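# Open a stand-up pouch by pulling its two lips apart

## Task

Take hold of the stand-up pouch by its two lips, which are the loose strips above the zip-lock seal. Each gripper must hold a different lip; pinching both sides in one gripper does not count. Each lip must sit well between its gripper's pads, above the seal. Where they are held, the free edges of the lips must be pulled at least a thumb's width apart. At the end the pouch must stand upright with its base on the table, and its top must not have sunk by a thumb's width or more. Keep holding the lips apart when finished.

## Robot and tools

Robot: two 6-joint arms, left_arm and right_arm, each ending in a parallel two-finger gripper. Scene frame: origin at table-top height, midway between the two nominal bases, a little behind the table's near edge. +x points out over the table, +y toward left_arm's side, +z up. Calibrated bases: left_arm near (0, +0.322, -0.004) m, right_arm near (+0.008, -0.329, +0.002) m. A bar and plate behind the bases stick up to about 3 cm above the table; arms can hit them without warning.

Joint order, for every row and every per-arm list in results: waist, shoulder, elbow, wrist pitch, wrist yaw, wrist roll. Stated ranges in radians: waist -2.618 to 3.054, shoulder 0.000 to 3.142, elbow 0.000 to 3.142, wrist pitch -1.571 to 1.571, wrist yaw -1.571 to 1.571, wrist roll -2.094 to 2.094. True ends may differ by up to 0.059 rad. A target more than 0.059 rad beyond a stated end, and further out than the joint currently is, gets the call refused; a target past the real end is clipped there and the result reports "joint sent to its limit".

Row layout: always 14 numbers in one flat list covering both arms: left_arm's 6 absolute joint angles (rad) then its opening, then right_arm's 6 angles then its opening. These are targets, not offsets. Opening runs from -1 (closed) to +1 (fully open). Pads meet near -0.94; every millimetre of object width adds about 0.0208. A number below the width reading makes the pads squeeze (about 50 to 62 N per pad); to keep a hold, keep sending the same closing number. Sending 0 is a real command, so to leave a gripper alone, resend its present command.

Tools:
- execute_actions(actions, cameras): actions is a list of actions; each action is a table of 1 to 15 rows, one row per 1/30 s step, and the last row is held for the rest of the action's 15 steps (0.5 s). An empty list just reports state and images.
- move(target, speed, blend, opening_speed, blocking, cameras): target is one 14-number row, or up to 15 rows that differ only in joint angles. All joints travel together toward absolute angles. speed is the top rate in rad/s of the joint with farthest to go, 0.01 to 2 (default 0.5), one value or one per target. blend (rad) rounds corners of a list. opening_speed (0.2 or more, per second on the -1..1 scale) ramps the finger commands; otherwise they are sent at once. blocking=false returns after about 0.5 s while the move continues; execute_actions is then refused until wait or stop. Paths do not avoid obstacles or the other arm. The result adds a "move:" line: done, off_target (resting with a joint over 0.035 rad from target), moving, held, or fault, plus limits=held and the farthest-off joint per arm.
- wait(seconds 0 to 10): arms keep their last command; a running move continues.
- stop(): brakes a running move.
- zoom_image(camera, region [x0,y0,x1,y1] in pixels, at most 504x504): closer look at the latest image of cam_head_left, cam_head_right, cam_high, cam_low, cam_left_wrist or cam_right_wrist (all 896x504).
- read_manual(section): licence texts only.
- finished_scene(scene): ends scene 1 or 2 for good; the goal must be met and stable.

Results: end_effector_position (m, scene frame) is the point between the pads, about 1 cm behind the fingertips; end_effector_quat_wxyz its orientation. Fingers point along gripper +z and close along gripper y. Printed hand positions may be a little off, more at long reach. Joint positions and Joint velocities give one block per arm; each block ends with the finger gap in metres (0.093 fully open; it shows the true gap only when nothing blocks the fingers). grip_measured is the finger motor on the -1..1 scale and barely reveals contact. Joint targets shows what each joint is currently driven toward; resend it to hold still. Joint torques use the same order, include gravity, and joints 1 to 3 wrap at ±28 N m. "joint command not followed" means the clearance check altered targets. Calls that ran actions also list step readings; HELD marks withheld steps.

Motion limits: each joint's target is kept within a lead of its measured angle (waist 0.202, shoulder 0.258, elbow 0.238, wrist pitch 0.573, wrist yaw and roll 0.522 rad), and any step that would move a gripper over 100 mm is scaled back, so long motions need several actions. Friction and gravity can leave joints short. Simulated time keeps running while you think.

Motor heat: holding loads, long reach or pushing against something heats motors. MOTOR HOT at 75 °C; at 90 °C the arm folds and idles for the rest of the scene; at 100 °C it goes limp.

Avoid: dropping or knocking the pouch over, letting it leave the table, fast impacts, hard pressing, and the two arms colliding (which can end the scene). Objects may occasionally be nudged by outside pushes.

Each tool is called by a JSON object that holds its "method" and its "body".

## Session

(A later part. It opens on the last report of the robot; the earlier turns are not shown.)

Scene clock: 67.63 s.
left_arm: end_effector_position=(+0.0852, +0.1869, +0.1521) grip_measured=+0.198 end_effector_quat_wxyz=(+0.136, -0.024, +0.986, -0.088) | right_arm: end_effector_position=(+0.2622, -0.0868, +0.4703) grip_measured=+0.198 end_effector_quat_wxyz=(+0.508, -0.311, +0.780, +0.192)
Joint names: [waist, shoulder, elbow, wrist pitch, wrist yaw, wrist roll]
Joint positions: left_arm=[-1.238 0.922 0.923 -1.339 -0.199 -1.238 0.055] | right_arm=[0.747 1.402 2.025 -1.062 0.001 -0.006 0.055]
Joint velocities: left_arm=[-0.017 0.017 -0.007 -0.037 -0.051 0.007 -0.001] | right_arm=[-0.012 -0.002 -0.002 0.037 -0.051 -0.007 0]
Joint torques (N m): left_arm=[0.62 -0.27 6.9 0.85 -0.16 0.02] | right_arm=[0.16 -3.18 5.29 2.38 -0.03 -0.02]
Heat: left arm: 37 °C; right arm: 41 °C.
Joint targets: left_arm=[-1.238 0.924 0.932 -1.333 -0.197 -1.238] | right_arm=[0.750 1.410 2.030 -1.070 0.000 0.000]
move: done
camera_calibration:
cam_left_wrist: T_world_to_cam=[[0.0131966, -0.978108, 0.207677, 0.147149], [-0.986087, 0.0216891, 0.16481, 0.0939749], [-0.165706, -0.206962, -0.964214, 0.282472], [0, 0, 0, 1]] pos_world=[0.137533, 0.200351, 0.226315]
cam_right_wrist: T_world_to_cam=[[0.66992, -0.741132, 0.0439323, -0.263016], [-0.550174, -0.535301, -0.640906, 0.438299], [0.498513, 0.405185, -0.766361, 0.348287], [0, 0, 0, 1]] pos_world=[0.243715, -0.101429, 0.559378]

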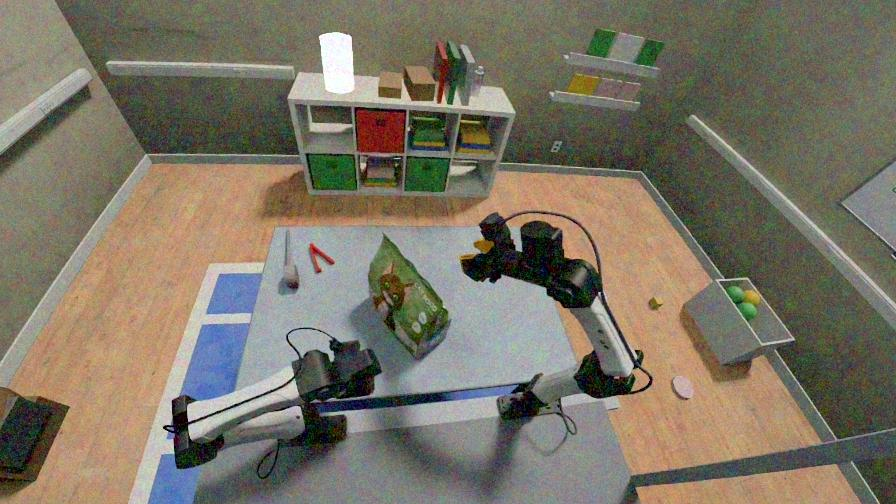

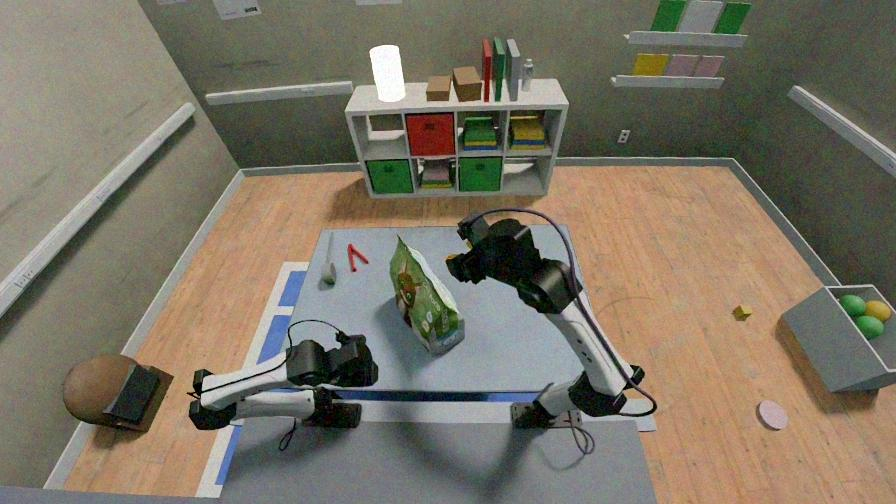

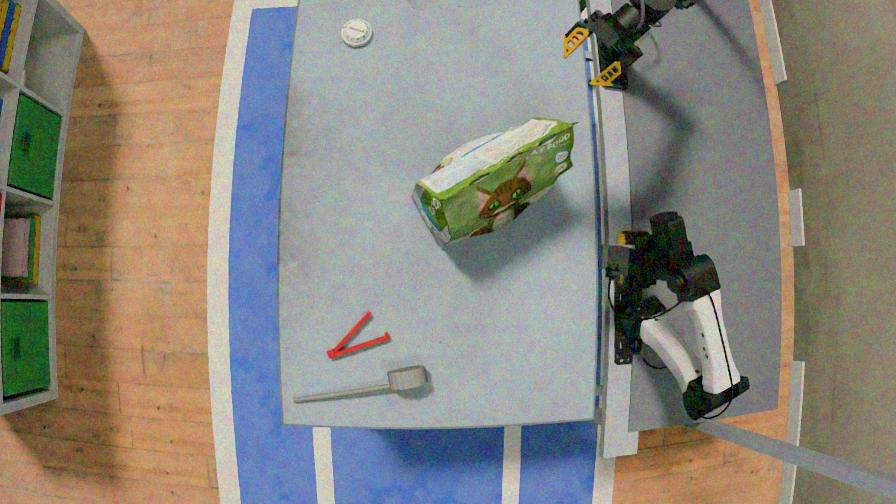

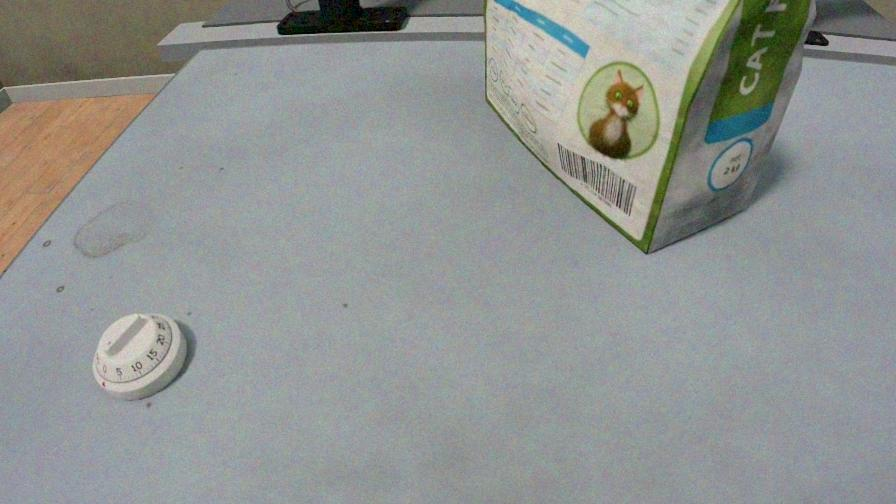

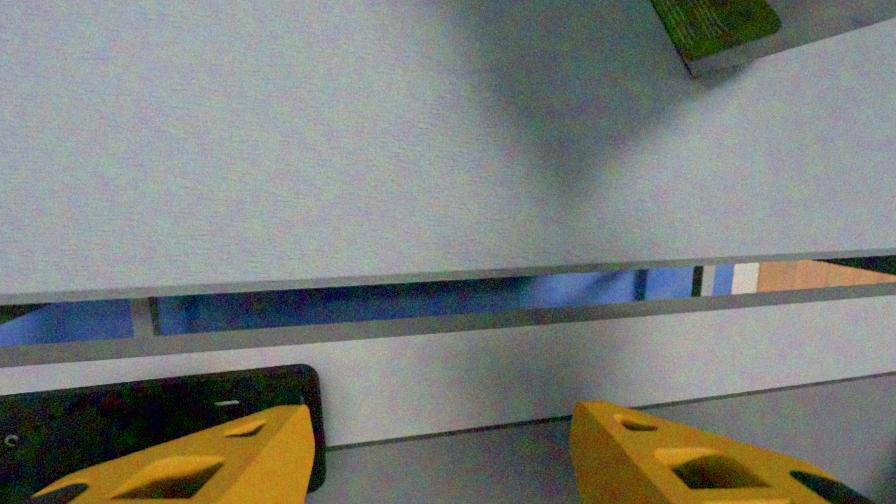

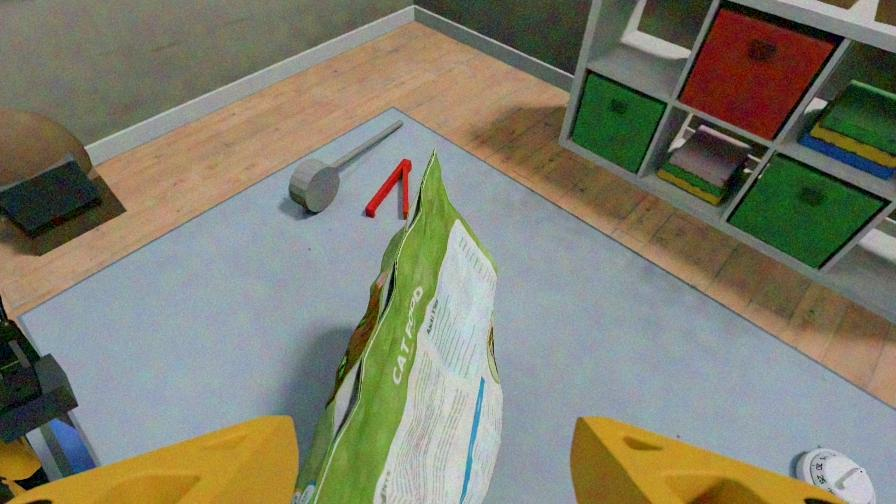

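{"method": "move", "body": {"target": [-1.238,0.924,0.932,-1.333,-0.197,-1.238,-0.95,0.934,1.885,2.471,-1.438,0.295,0.32,-0.3], "cameras": ["cam_high","cam_low","cam_right_wrist","cam_head_right"]}}

{"method": "zoom_image", "body": {"camera": "cam_right_wrist", "region": [280, 180, 620, 504]}}

{"method": "zoom_image", "body": {"camera": "cam_high", "region": [450, 60, 630, 200]}}

Scene clock: 92.97 s.
left_arm: end_effector_position=(+0.0852, +0.1869, +0.1521) grip_measured=-0.946 end_effector_quat_wxyz=(+0.136, -0.024, +0.986, -0.088) | right_arm: end_effector_position=(+0.2936, -0.0151, +0.3782) grip_measured=-0.298 end_effector_quat_wxyz=(+0.367, -0.237, +0.895, +0.090)
Joint names: [waist, shoulder, elbow, wrist pitch, wrist yaw, wrist roll]
Joint positions: left_arm=[-1.238 0.922 0.923 -1.339 -0.199 -1.238 0] | right_arm=[0.933 1.88 2.45 -1.43 0.287 0.309 0.031]
Joint velocities: left_arm=[-0.007 -0.002 0.007 -0.051 -0.022 -0.066 0] | right_arm=[-0.007 -0.007 -0.027 0.007 -0.051 0.037 0]
Joint torques (N m): left_arm=[0.66 -0.23 7.06 0.85 -0.13 0.01] | right_arm=[0.1 -7.25 6.48 1.91 0.3 0.07]
Heat: left arm: 37 °C; right arm: 37 °C.
Joint targets: left_arm=[-1.238 0.924 0.932 -1.333 -0.197 -1.238] | right_arm=[0.934 1.885 2.471 -1.438 0.295 0.320]
move: done
camera_calibration:
cam_right_wrist: T_world_to_cam=[[0.488762, -0.87138, 0.0425272, -0.175177], [-0.82024, -0.475589, -0.317839, 0.392909], [0.297184, 0.120465, -0.94719, 0.35615], [0, 0, 0, 1]] pos_world=[0.302057, -0.00868597, 0.469674]
Images, in order (width x height): cam_head_right 896x504, cam_high 896x504, cam_low 896x504, cam_right_wrist 896x504.

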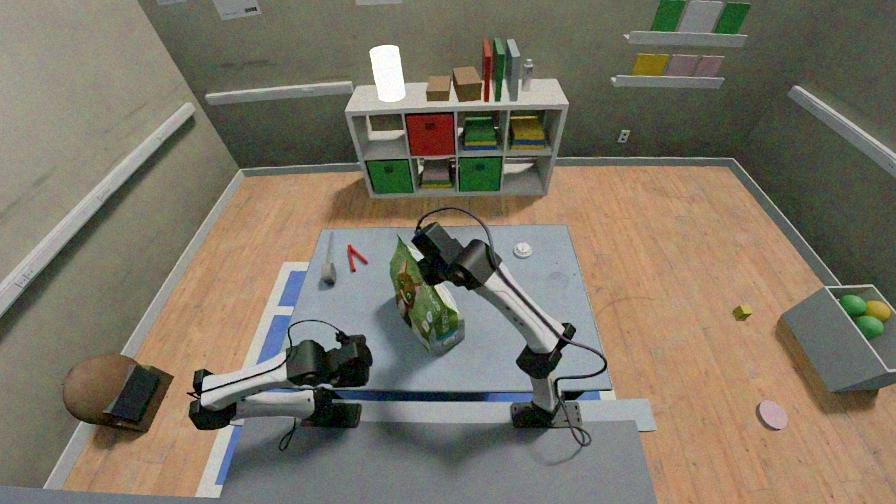

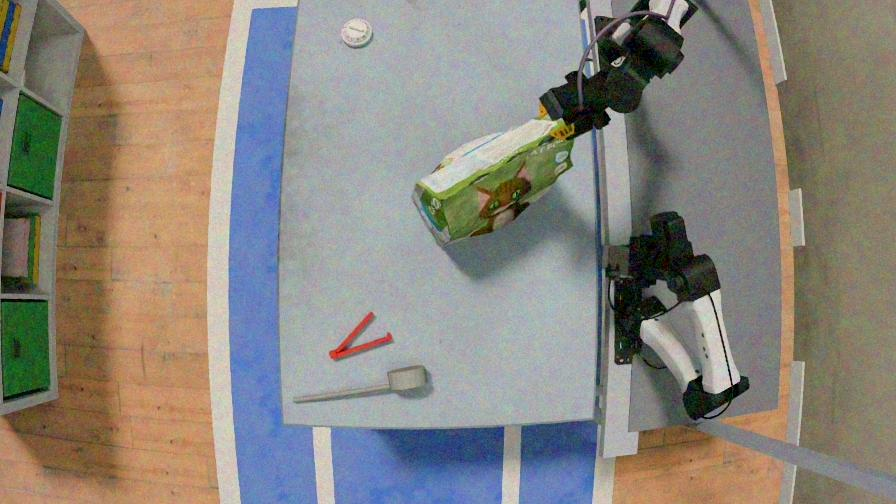

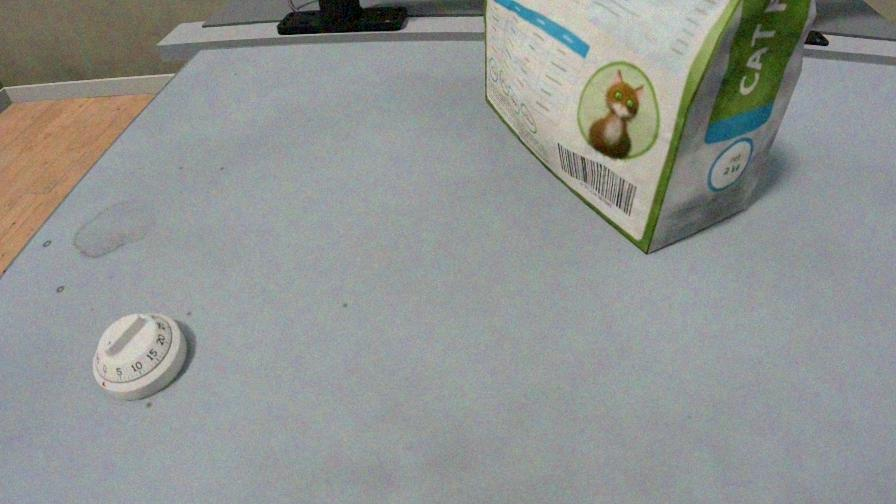

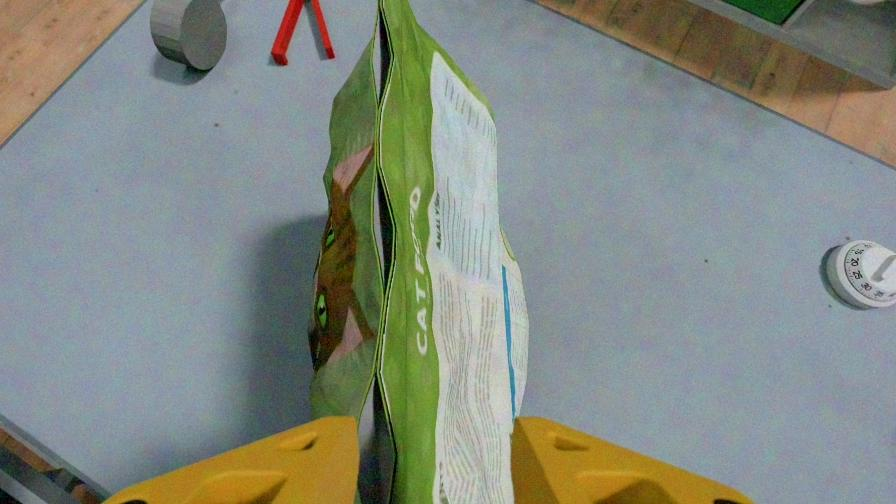

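Scaled by 1.482 from the camera's 896x504 image, which has a finer 1280x720 frame.

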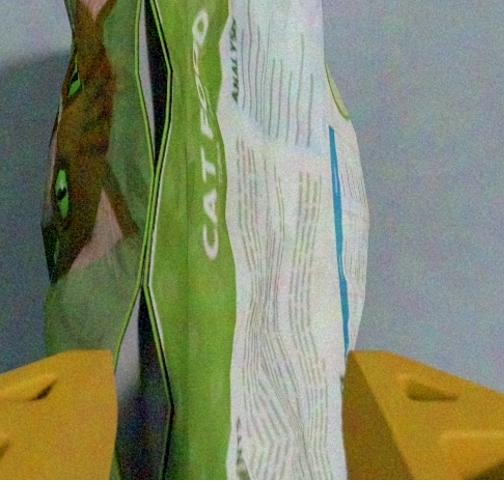

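Scaled by 2.800 from the camera's 896x504 image, which has a finer 1280x720 frame.

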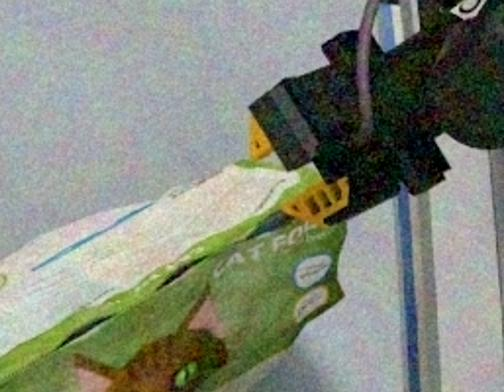

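{"method": "move", "body": {"target": [-1.238,0.924,0.932,-1.333,-0.197,-1.238,-0.95,0.934,1.725,2.105,-1.215,0.295,0.32,-0.3], "speed": 0.3, "cameras": ["cam_right_wrist"]}}

{"method": "zoom_image", "body": {"camera": "cam_right_wrist", "region": [280, 180, 620, 504]}}

Scene clock: 106.37 s.
left_arm: end_effector_position=(+0.0852, +0.1869, +0.1521) grip_measured=-0.946 end_effector_quat_wxyz=(+0.136, -0.024, +0.986, -0.088) | right_arm: end_effector_position=(+0.2941, -0.0155, +0.3488) grip_measured=-0.298 end_effector_quat_wxyz=(+0.369, -0.236, +0.895, +0.091)
Joint names: [waist, shoulder, elbow, wrist pitch, wrist yaw, wrist roll]
Joint positions: left_arm=[-1.238 0.922 0.923 -1.339 -0.199 -1.238 0] | right_arm=[0.933 1.748 2.117 -1.228 0.288 0.31 0.031]
Joint velocities: left_arm=[0.017 -0.007 -0.002 -0.051 0.022 0.007 0] | right_arm=[-0.012 -0.022 0.007 0.007 -0.139 0.022 0.001]
Joint torques (N m): left_arm=[0.59 -0.23 7.02 0.87 -0.11 0.05] | right_arm=[0.13 -9.1 4.41 2.06 0.25 0.03]
Heat: left arm: 38 °C; right arm: 37 °C.
Joint targets: left_arm=[-1.238 0.924 0.932 -1.333 -0.197 -1.238] | right_arm=[0.934 1.725 2.105 -1.215 0.295 0.320]
move: done
camera_calibration:
cam_right_wrist: T_world_to_cam=[[0.487341, -0.872229, 0.0414114, -0.173692], [-0.820363, -0.473579, -0.320512, 0.38474], [0.299172, 0.122226, -0.946339, 0.327348], [0, 0, 0, 1]] pos_world=[0.30234, -0.00930535, 0.440289]
Images, in order (width x height): cam_right_wrist 896x504.

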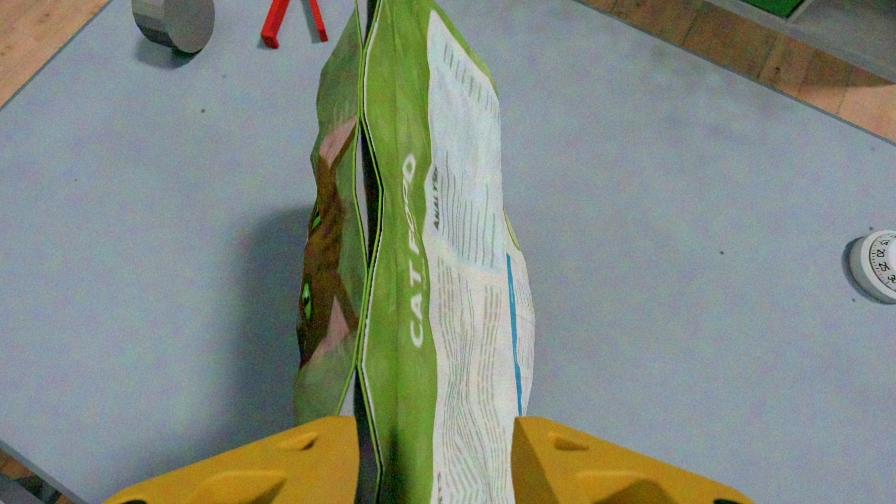

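Scaled by 1.482 from the camera's 896x504 image, which has a finer 1280x720 frame.

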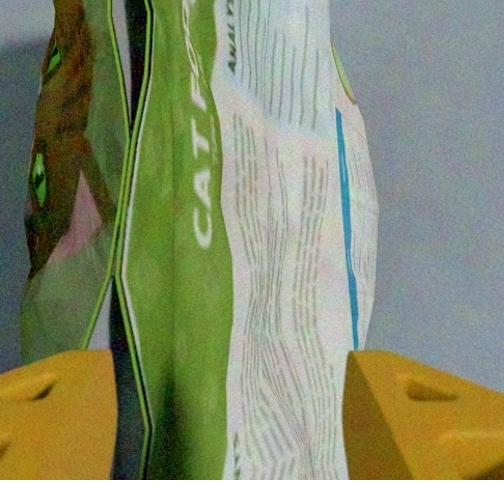

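{"method": "move", "body": {"target": [-1.238,0.924,0.932,-1.333,-0.197,-1.238,-0.95,0.934,1.648,1.888,-1.07,0.295,0.32,-0.3], "speed": 0.25, "cameras": ["cam_right_wrist","cam_high","cam_head_right"]}}

{"method": "zoom_image", "body": {"camera": "cam_right_wrist", "region": [280, 180, 620, 504]}}

{"method": "zoom_image", "body": {"camera": "cam_high", "region": [450, 60, 630, 200]}}

Scene clock: 114.50 s.
left_arm: end_effector_position=(+0.0852, +0.1869, +0.1521) grip_measured=-0.946 end_effector_quat_wxyz=(+0.136, -0.024, +0.986, -0.088) | right_arm: end_effector_position=(+0.2937, -0.0167, +0.3227) grip_measured=-0.298 end_effector_quat_wxyz=(+0.371, -0.235, +0.894, +0.093)
Joint names: [waist, shoulder, elbow, wrist pitch, wrist yaw, wrist roll]
Joint positions: left_arm=[-1.238 0.922 0.923 -1.339 -0.199 -1.238 0] | right_arm=[0.933 1.669 1.901 -1.083 0.288 0.311 0.031]
Joint velocities: left_arm=[-0.007 0.002 -0.017 0.037 0.037 0.022 0] | right_arm=[0.027 0.007 0.002 0.022 -0.051 0.007 0]
Joint torques (N m): left_arm=[0.66 -0.28 6.95 0.86 -0.16 0.02] | right_arm=[0.12 -8.83 4.96 2.07 0.25 0.04]
Heat: left arm: 38 °C; right arm: 39 °C.
Joint targets: left_arm=[-1.238 0.924 0.932 -1.333 -0.197 -1.238] | right_arm=[0.934 1.648 1.888 -1.070 0.295 0.320]
move: done
camera_calibration:
cam_right_wrist: T_world_to_cam=[[0.487038, -0.872525, 0.0386458, -0.172438], [-0.819315, -0.471768, -0.325819, 0.376951], [0.302517, 0.127023, -0.944642, 0.301491], [0, 0, 0, 1]] pos_world=[0.30162, -0.0109197, 0.414283]
Images, in order (width x height): cam_head_right 896x504, cam_high 896x504, cam_right_wrist 896x504.

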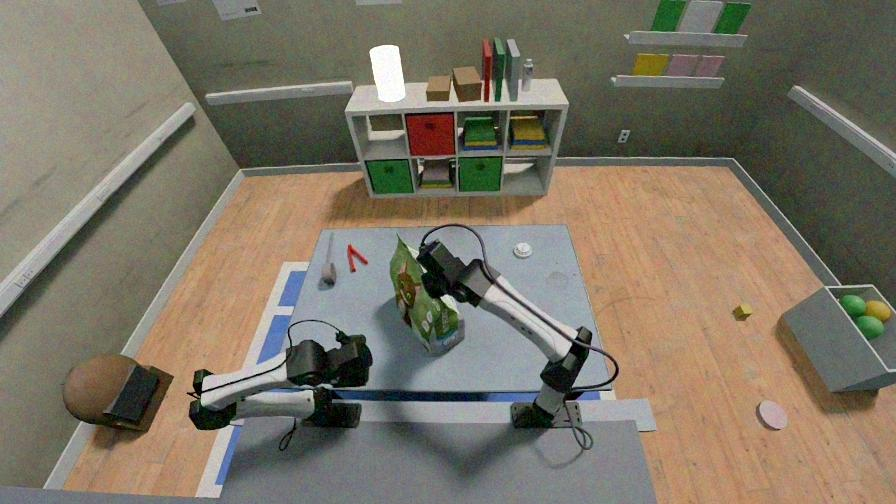

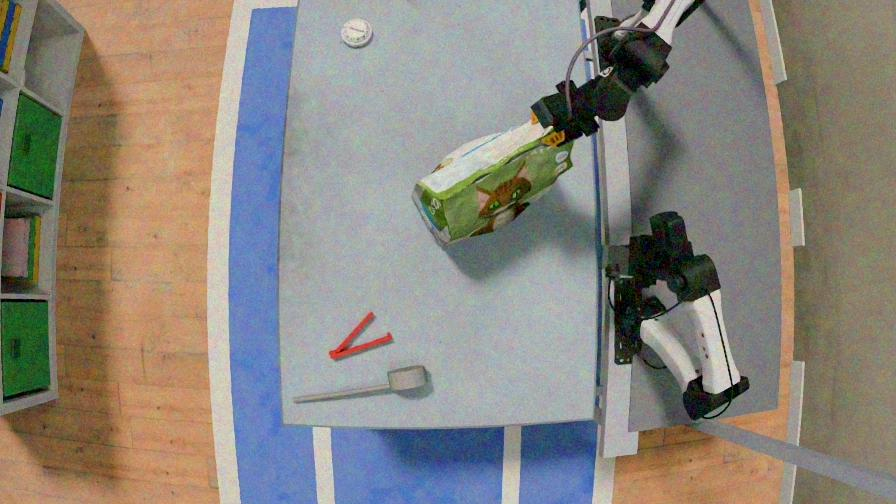

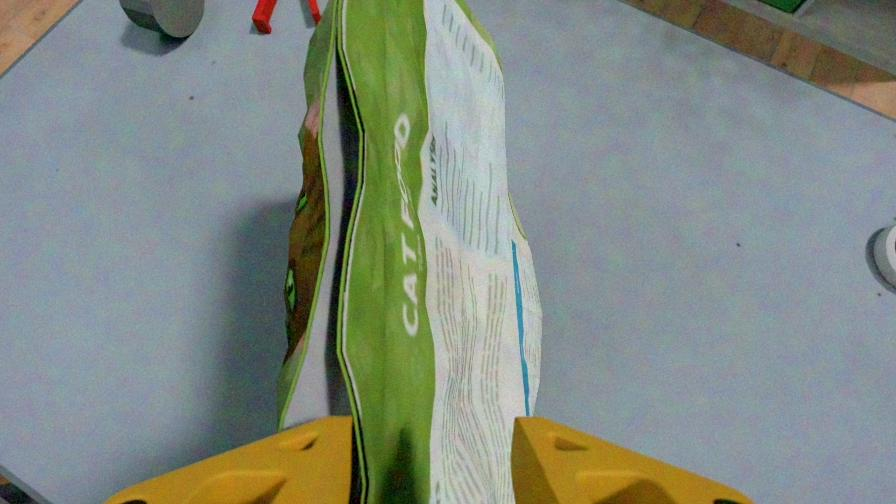

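Scaled by 1.482 from the camera's 896x504 image, which has a finer 1280x720 frame.

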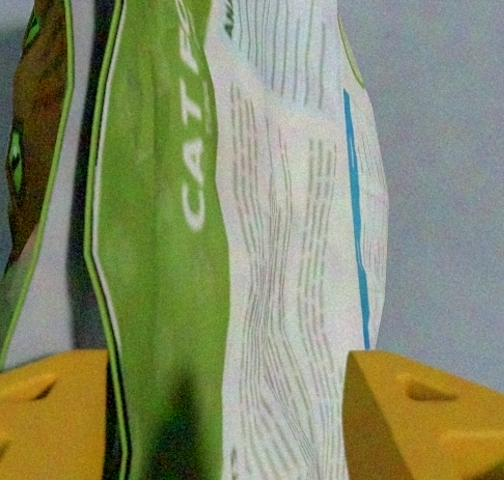

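Scaled by 2.800 from the camera's 896x504 image, which has a finer 1280x720 frame.

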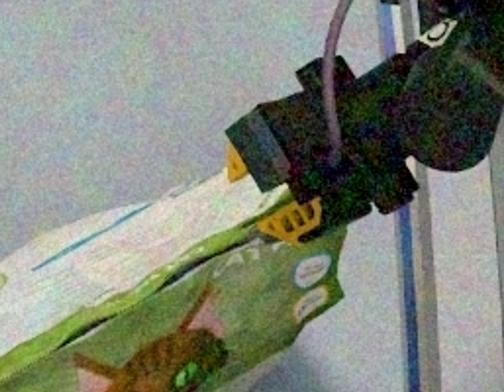

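{"method": "move", "body": {"target": [-1.238,0.924,0.932,-1.333,-0.197,-1.238,-0.95,0.934,1.628,1.832,-1.034,0.295,0.32,-0.3], "speed": 0.2, "cameras": []}}

{"method": "move", "body": {"target": [-1.238,0.924,0.932,-1.333,-0.197,-1.238,-0.95,0.934,1.628,1.832,-1.034,0.295,0.32,-1], "opening_speed": 0.4, "cameras": ["cam_right_wrist"]}}

{"method": "zoom_image", "body": {"camera": "cam_right_wrist", "region": [260, 180, 620, 504]}}

Scene clock: 119.23 s.
left_arm: end_effector_position=(+0.0852, +0.1869, +0.1521) grip_measured=-0.946 end_effector_quat_wxyz=(+0.136, -0.024, +0.986, -0.088) | right_arm: end_effector_position=(+0.2935, -0.0171, +0.3159) grip_measured=-0.298 end_effector_quat_wxyz=(+0.372, -0.234, +0.893, +0.094)
Joint names: [waist, shoulder, elbow, wrist pitch, wrist yaw, wrist roll]
Joint positions: left_arm=[-1.238 0.922 0.923 -1.339 -0.199 -1.238 0] | right_arm=[0.933 1.65 1.846 -1.044 0.288 0.311 0.031]
Joint velocities: left_arm=[-0.017 0.002 0.002 0.022 -0.037 -0.007 0] | right_arm=[-0.007 0.002 -0.012 0.022 -0.022 -0.022 0]
Joint torques (N m): left_arm=[0.65 -0.32 6.93 0.85 -0.15 0.02] | right_arm=[0.03 -8.69 4.93 2.05 0.28 0.05]
Heat: left arm: 38 °C; right arm: 40 °C.
Joint targets: left_arm=[-1.238 0.924 0.932 -1.333 -0.197 -1.238] | right_arm=[0.934 1.628 1.832 -1.034 0.295 0.320]
move: done
No camera images: "cameras" was empty.

Scene clock: 121.20 s.
left_arm: end_effector_position=(+0.0852, +0.1869, +0.1521) grip_measured=-0.946 end_effector_quat_wxyz=(+0.136, -0.024, +0.986, -0.088) | right_arm: end_effector_position=(+0.2940, -0.0164, +0.3166) grip_measured=-0.975 end_effector_quat_wxyz=(+0.374, -0.234, +0.892, +0.095)
Joint names: [waist, shoulder, elbow, wrist pitch, wrist yaw, wrist roll]
Joint positions: left_arm=[-1.238 0.922 0.923 -1.339 -0.199 -1.238 0] | right_arm=[0.933 1.65 1.846 -1.039 0.288 0.311 0]
Joint velocities: left_arm=[-0.027 -0.017 0.007 -0.051 -0.037 -0.022 0] | right_arm=[-0.002 0.007 -0.002 -0.051 0.037 0.051 0]
Joint torques (N m): left_arm=[0.7 -0.24 7.08 0.87 -0.14 0.01] | right_arm=[0.23 -8.73 4.86 2 0.23 0.02]
Heat: left arm: 38 °C; right arm: 40 °C.
Joint targets: left_arm=[-1.238 0.924 0.932 -1.333 -0.197 -1.238] | right_arm=[0.934 1.628 1.832 -1.034 0.295 0.320]
move: done
camera_calibration:
cam_right_wrist: T_world_to_cam=[[0.486719, -0.872872, 0.0346257, -0.170767], [-0.817623, -0.469151, -0.333751, 0.377389], [0.307567, 0.134132, -0.942025, 0.293452], [0, 0, 0, 1]] pos_world=[0.301422, -0.0113665, 0.408306]
Images, in order (width x height): cam_right_wrist 896x504.

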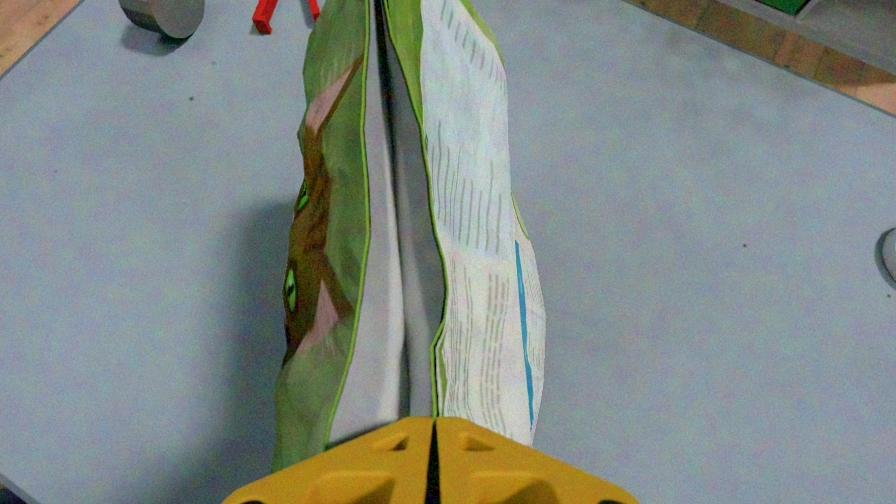

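Scaled by 1.400 from the camera's 896x504 image, which has a finer 1280x720 frame.

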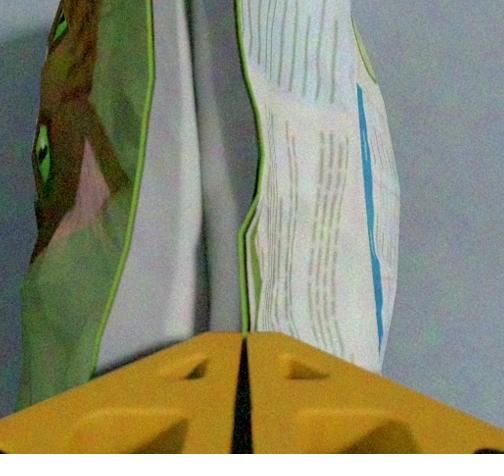

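{"method": "move", "body": {"target": [[-0.5,1.75,2.5,-1.4,-0.25,-1.308,-0.3,0.934,1.628,1.832,-1.034,0.295,0.32,-1],[-0.75,1.9,2.6,-1.5,-0.25,-1.308,-0.3,0.934,1.628,1.832,-1.034,0.295,0.32,-1],[-0.826,2.0,2.66,-1.57,-0.25,-1.308,-0.3,0.934,1.628,1.832,-1.034,0.295,0.32,-1]], "speed": 0.6, "blend": 0.1}}

{"method": "zoom_image", "body": {"camera": "cam_high", "region": [400, 60, 630, 250]}}

Scene clock: 141.37 s.
left_arm: end_effector_position=(+0.3305, +0.0503, +0.3747) grip_measured=-0.302 end_effector_quat_wxyz=(+0.271, -0.280, +0.889, -0.242) | right_arm: end_effector_position=(+0.2942, -0.0179, +0.3143) grip_measured=-0.975 end_effector_quat_wxyz=(+0.372, -0.232, +0.894, +0.092)
Joint names: [waist, shoulder, elbow, wrist pitch, wrist yaw, wrist roll]
Joint positions: left_arm=[-0.82 1.989 2.644 -1.54 -0.256 -1.307 0.031] | right_arm=[0.932 1.65 1.841 -1.042 0.293 0.315 0]
Joint velocities: left_arm=[0.007 -0.022 0.007 -0.081 0.022 -0.022 0] | right_arm=[-0.012 0.007 -0.007 0.051 -0.022 0.007 0]
Joint torques (N m): left_arm=[0.16 -5.72 6.31 1.32 -0.09 0.02] | right_arm=[0.13 -8.69 5.42 2.03 0.18 -0.06]
Heat: left arm: 38 °C; right arm: 40 °C.
Joint targets: left_arm=[-0.826 2.000 2.660 -1.570 -0.250 -1.308] | right_arm=[0.934 1.628 1.832 -1.034 0.295 0.320]
move: done; blend cut to 0.05 rad at target 2
camera_calibration:
cam_left_wrist: T_world_to_cam=[[0.345823, -0.719027, 0.602832, -0.306964], [-0.899529, -0.436832, -0.00500322, 0.360174], [0.266934, -0.540535, -0.797853, 0.320903], [0, 0, 0, 1]] pos_world=[0.344483, 0.110079, 0.442883]
cam_right_wrist: T_world_to_cam=[[0.480805, -0.875997, 0.0381581, -0.171545], [-0.822081, -0.465494, -0.327869, 0.375623], [0.304974, 0.126272, -0.943952, 0.292576], [0, 0, 0, 1]] pos_world=[0.302044, -0.0123671, 0.405879]

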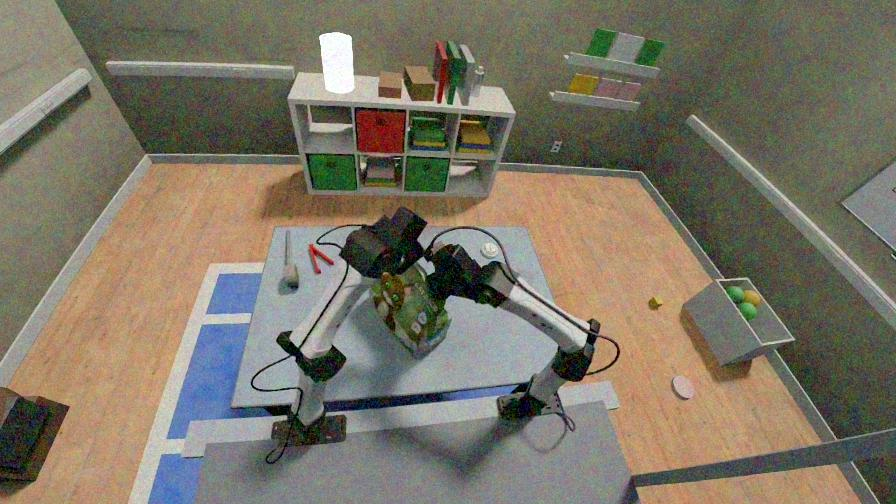

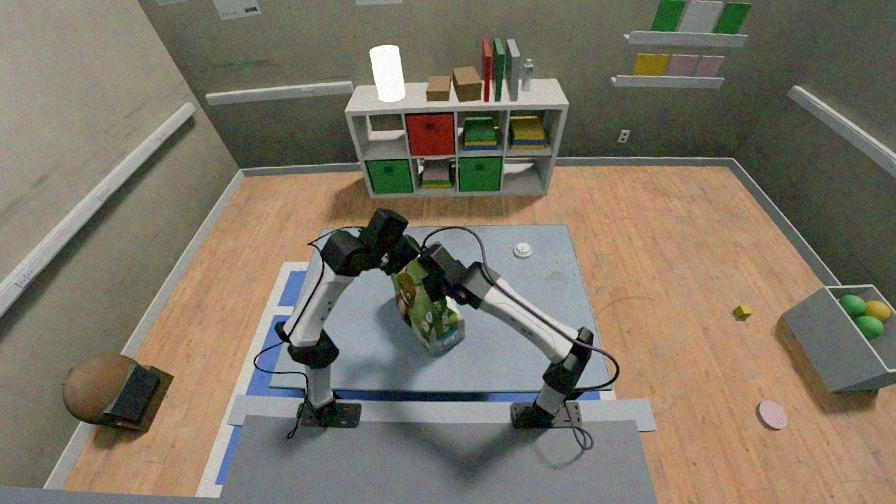

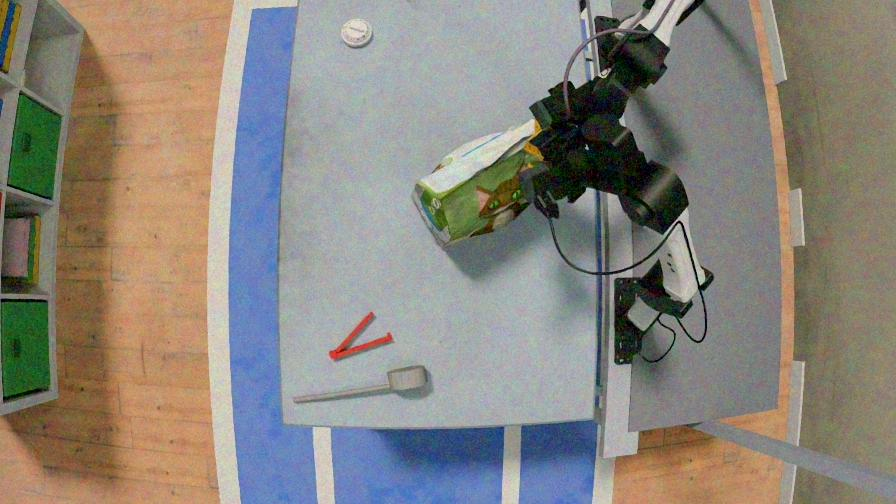

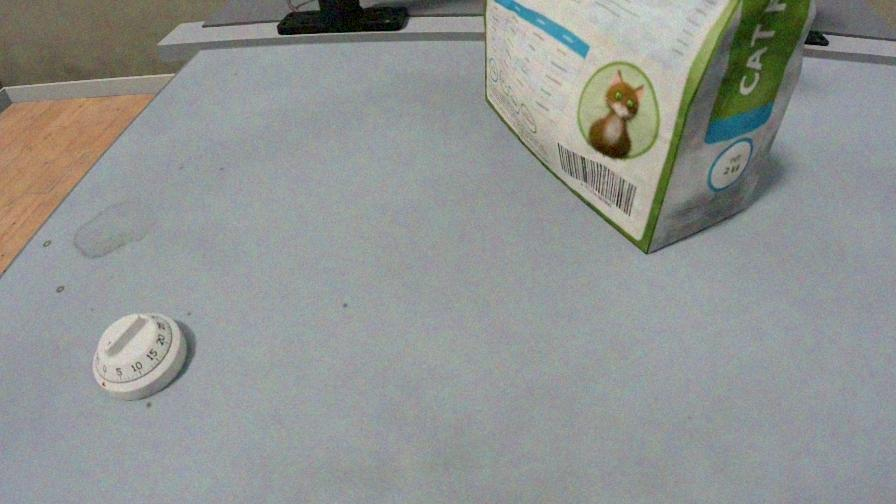

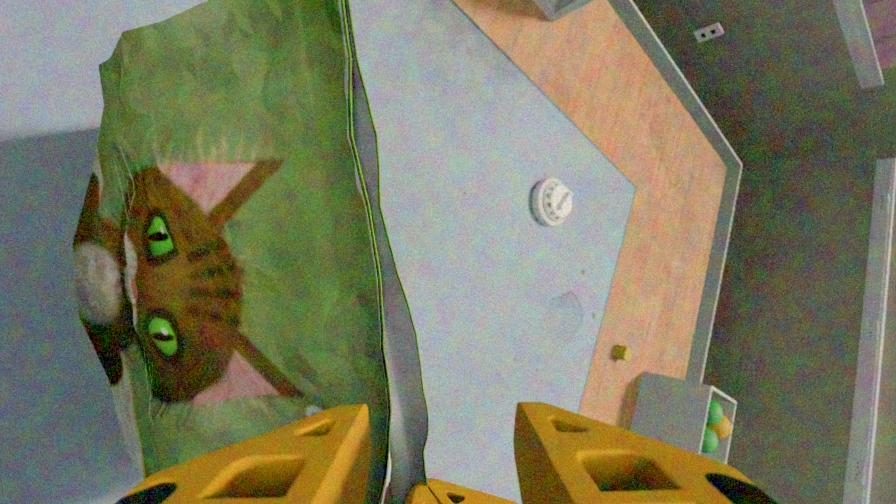

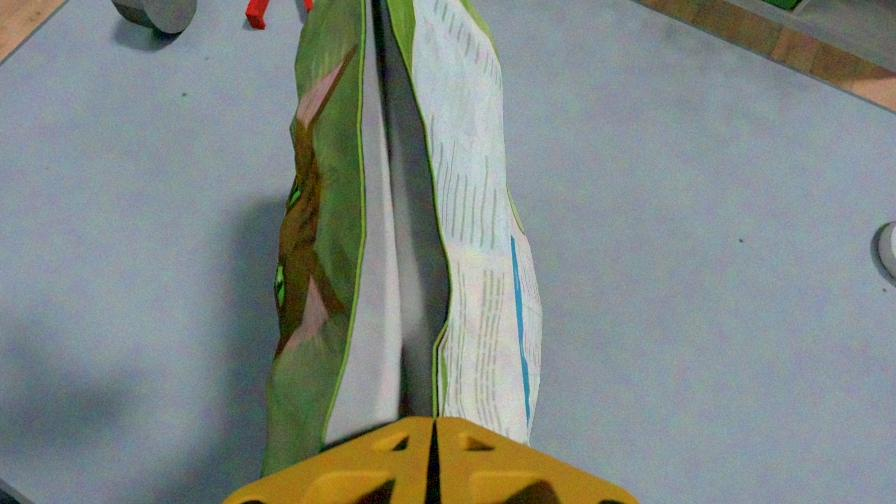

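Scaled by 2.191 from the camera's 896x504 image, which has a finer 1280x720 frame.

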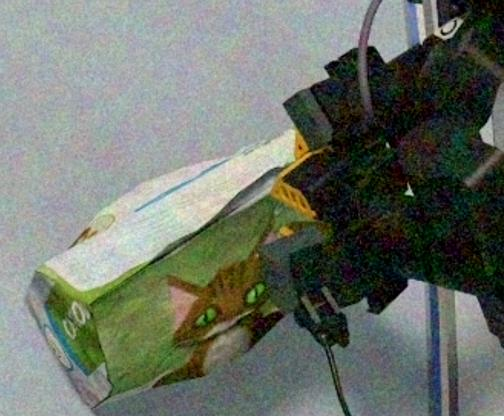

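{"method": "move", "body": {"target": [-0.817,2.04,2.68,-1.55,-0.25,-1.308,-0.3,0.934,1.628,1.832,-1.034,0.295,0.32,-1], "speed": 0.3, "cameras": ["cam_left_wrist","cam_right_wrist"]}}

Scene clock: 145.27 s.
left_arm: end_effector_position=(+0.3337, +0.0469, +0.3732) grip_measured=-0.302 end_effector_quat_wxyz=(+0.271, -0.280, +0.888, -0.243) | right_arm: end_effector_position=(+0.2946, -0.0195, +0.3137) grip_measured=-0.975 end_effector_quat_wxyz=(+0.371, -0.226, +0.896, +0.090)
Joint names: [waist, shoulder, elbow, wrist pitch, wrist yaw, wrist roll]
Joint positions: left_arm=[-0.82 2.01 2.669 -1.543 -0.256 -1.308 0.031] | right_arm=[0.931 1.65 1.841 -1.047 0.298 0.325 0]
Joint velocities: left_arm=[0.002 -0.002 0.002 -0.007 0.022 0.022 -0.001] | right_arm=[0.002 0.002 -0.007 -0.022 -0.022 0.066 0]
Joint torques (N m): left_arm=[0.8 -4.36 5.7 1.52 -0.1 0.05] | right_arm=[0.24 -8.57 5.3 2.02 0.12 -0.13]
Heat: left arm: 38 °C; right arm: 40 °C.
Joint targets: left_arm=[-0.817 2.040 2.680 -1.550 -0.250 -1.308] | right_arm=[0.934 1.628 1.832 -1.034 0.295 0.320]
move: done
camera_calibration:
cam_left_wrist: T_world_to_cam=[[0.346039, -0.718217, 0.603673, -0.309966], [-0.899279, -0.437348, -0.00484698, 0.361505], [0.267497, -0.541193, -0.797217, 0.316599], [0, 0, 0, 1]] pos_world=[0.347665, 0.106822, 0.441268]
cam_right_wrist: T_world_to_cam=[[0.470779, -0.881501, 0.0363762, -0.169717], [-0.828397, -0.455851, -0.325514, 0.376372], [0.303523, 0.123111, -0.944837, 0.292798], [0, 0, 0, 1]] pos_world=[0.302814, -0.0140827, 0.405334]
Images, in order (width x height): cam_left_wrist 896x504, cam_right_wrist 896x504.

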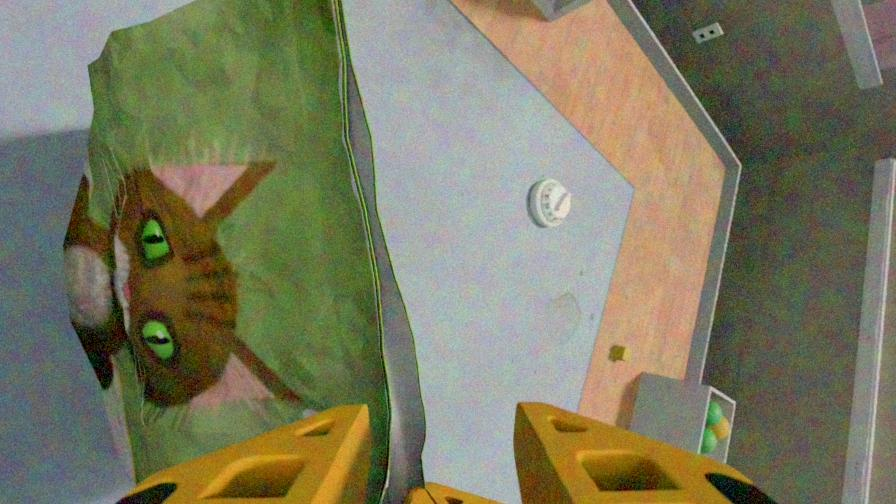

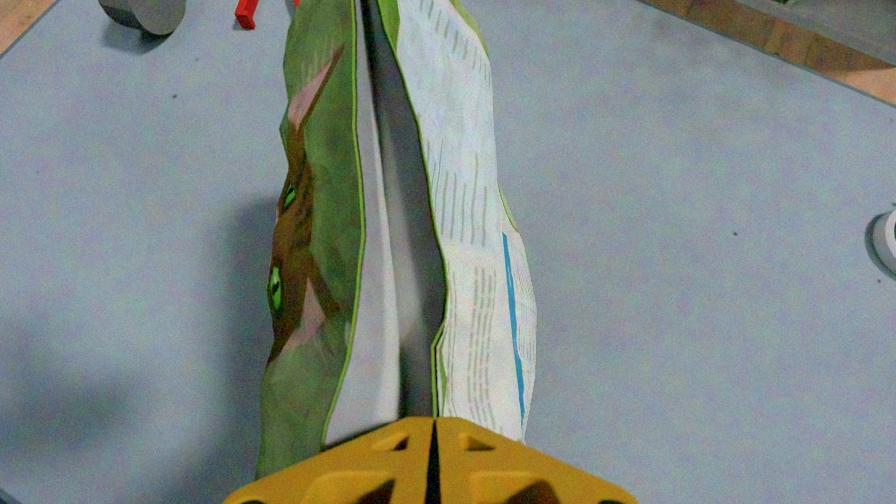

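{"method": "move", "body": {"target": [-0.811,1.985,2.552,-1.46,-0.25,-1.308,-0.3,0.934,1.628,1.832,-1.034,0.295,0.32,-1], "speed": 0.2, "cameras": ["cam_left_wrist","cam_right_wrist"]}}

Scene clock: 156.00 s.
left_arm: end_effector_position=(+0.3412, +0.0433, +0.3657) grip_measured=-0.302 end_effector_quat_wxyz=(+0.273, -0.283, +0.886, -0.244) | right_arm: end_effector_position=(+0.2959, -0.0237, +0.3098) grip_measured=-0.975 end_effector_quat_wxyz=(+0.367, -0.222, +0.899, +0.082)
Joint names: [waist, shoulder, elbow, wrist pitch, wrist yaw, wrist roll]
Joint positions: left_arm=[-0.813 1.984 2.573 -1.468 -0.256 -1.308 0.031] | right_arm=[0.926 1.65 1.833 -1.055 0.306 0.331 0]
Joint velocities: left_arm=[-0.022 0.017 0.012 -0.007 0.022 -0.007 -0.002] | right_arm=[0.002 -0.012 -0.002 0.066 -0.066 -0.007 0]
Joint torques (N m): left_arm=[0.87 -6.68 3.3 1.69 -0.09 0.01] | right_arm=[0.77 -8.72 5.93 2.12 0.03 -0.25]
Heat: left arm: 37 °C; right arm: 40 °C.
Joint targets: left_arm=[-0.811 1.985 2.552 -1.460 -0.250 -1.308] | right_arm=[0.934 1.628 1.832 -1.034 0.295 0.320]
move: done
camera_calibration:
cam_left_wrist: T_world_to_cam=[[0.348386, -0.713436, 0.607977, -0.313273], [-0.896377, -0.443244, -0.00648294, 0.366493], [0.274107, -0.542718, -0.793928, 0.303312], [0, 0, 0, 1]] pos_world=[0.354515, 0.103559, 0.433647]
cam_right_wrist: T_world_to_cam=[[0.458186, -0.887705, 0.0452167, -0.173], [-0.837042, -0.448033, -0.314049, 0.373413], [0.299041, 0.106044, -0.948329, 0.291229], [0, 0, 0, 1]] pos_world=[0.304739, -0.0171549, 0.401274]
Images, in order (width x height): cam_left_wrist 896x504, cam_right_wrist 896x504.

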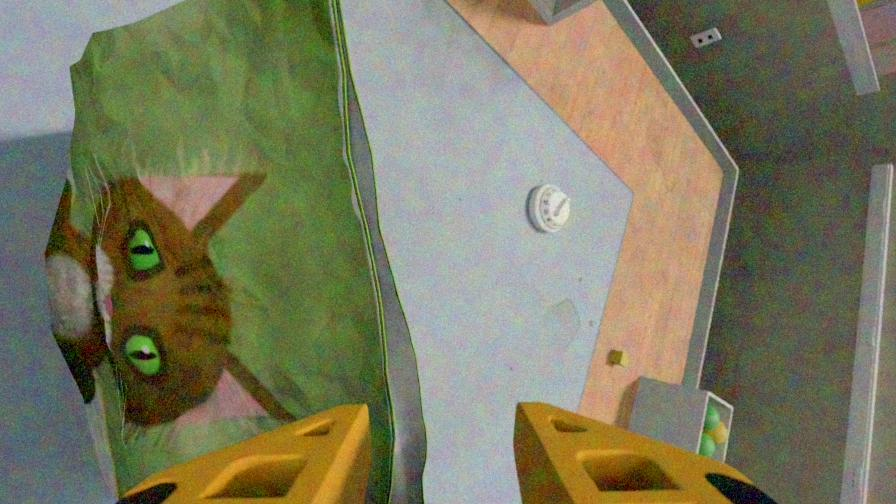

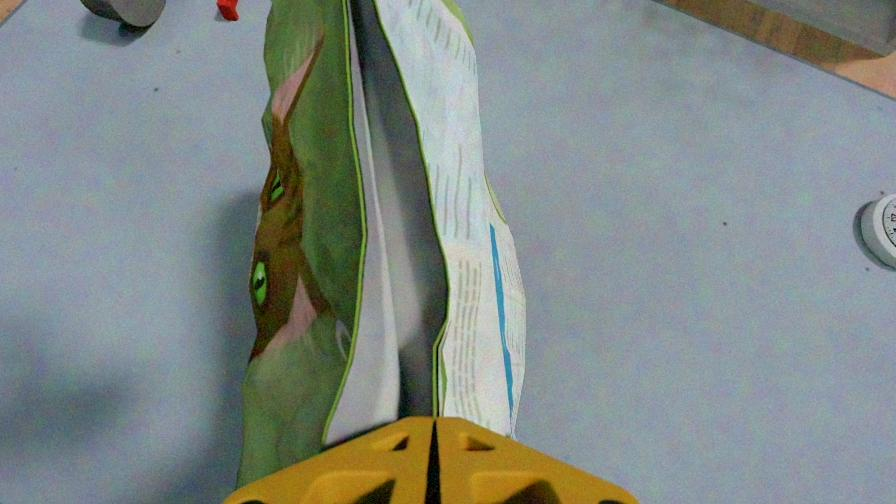

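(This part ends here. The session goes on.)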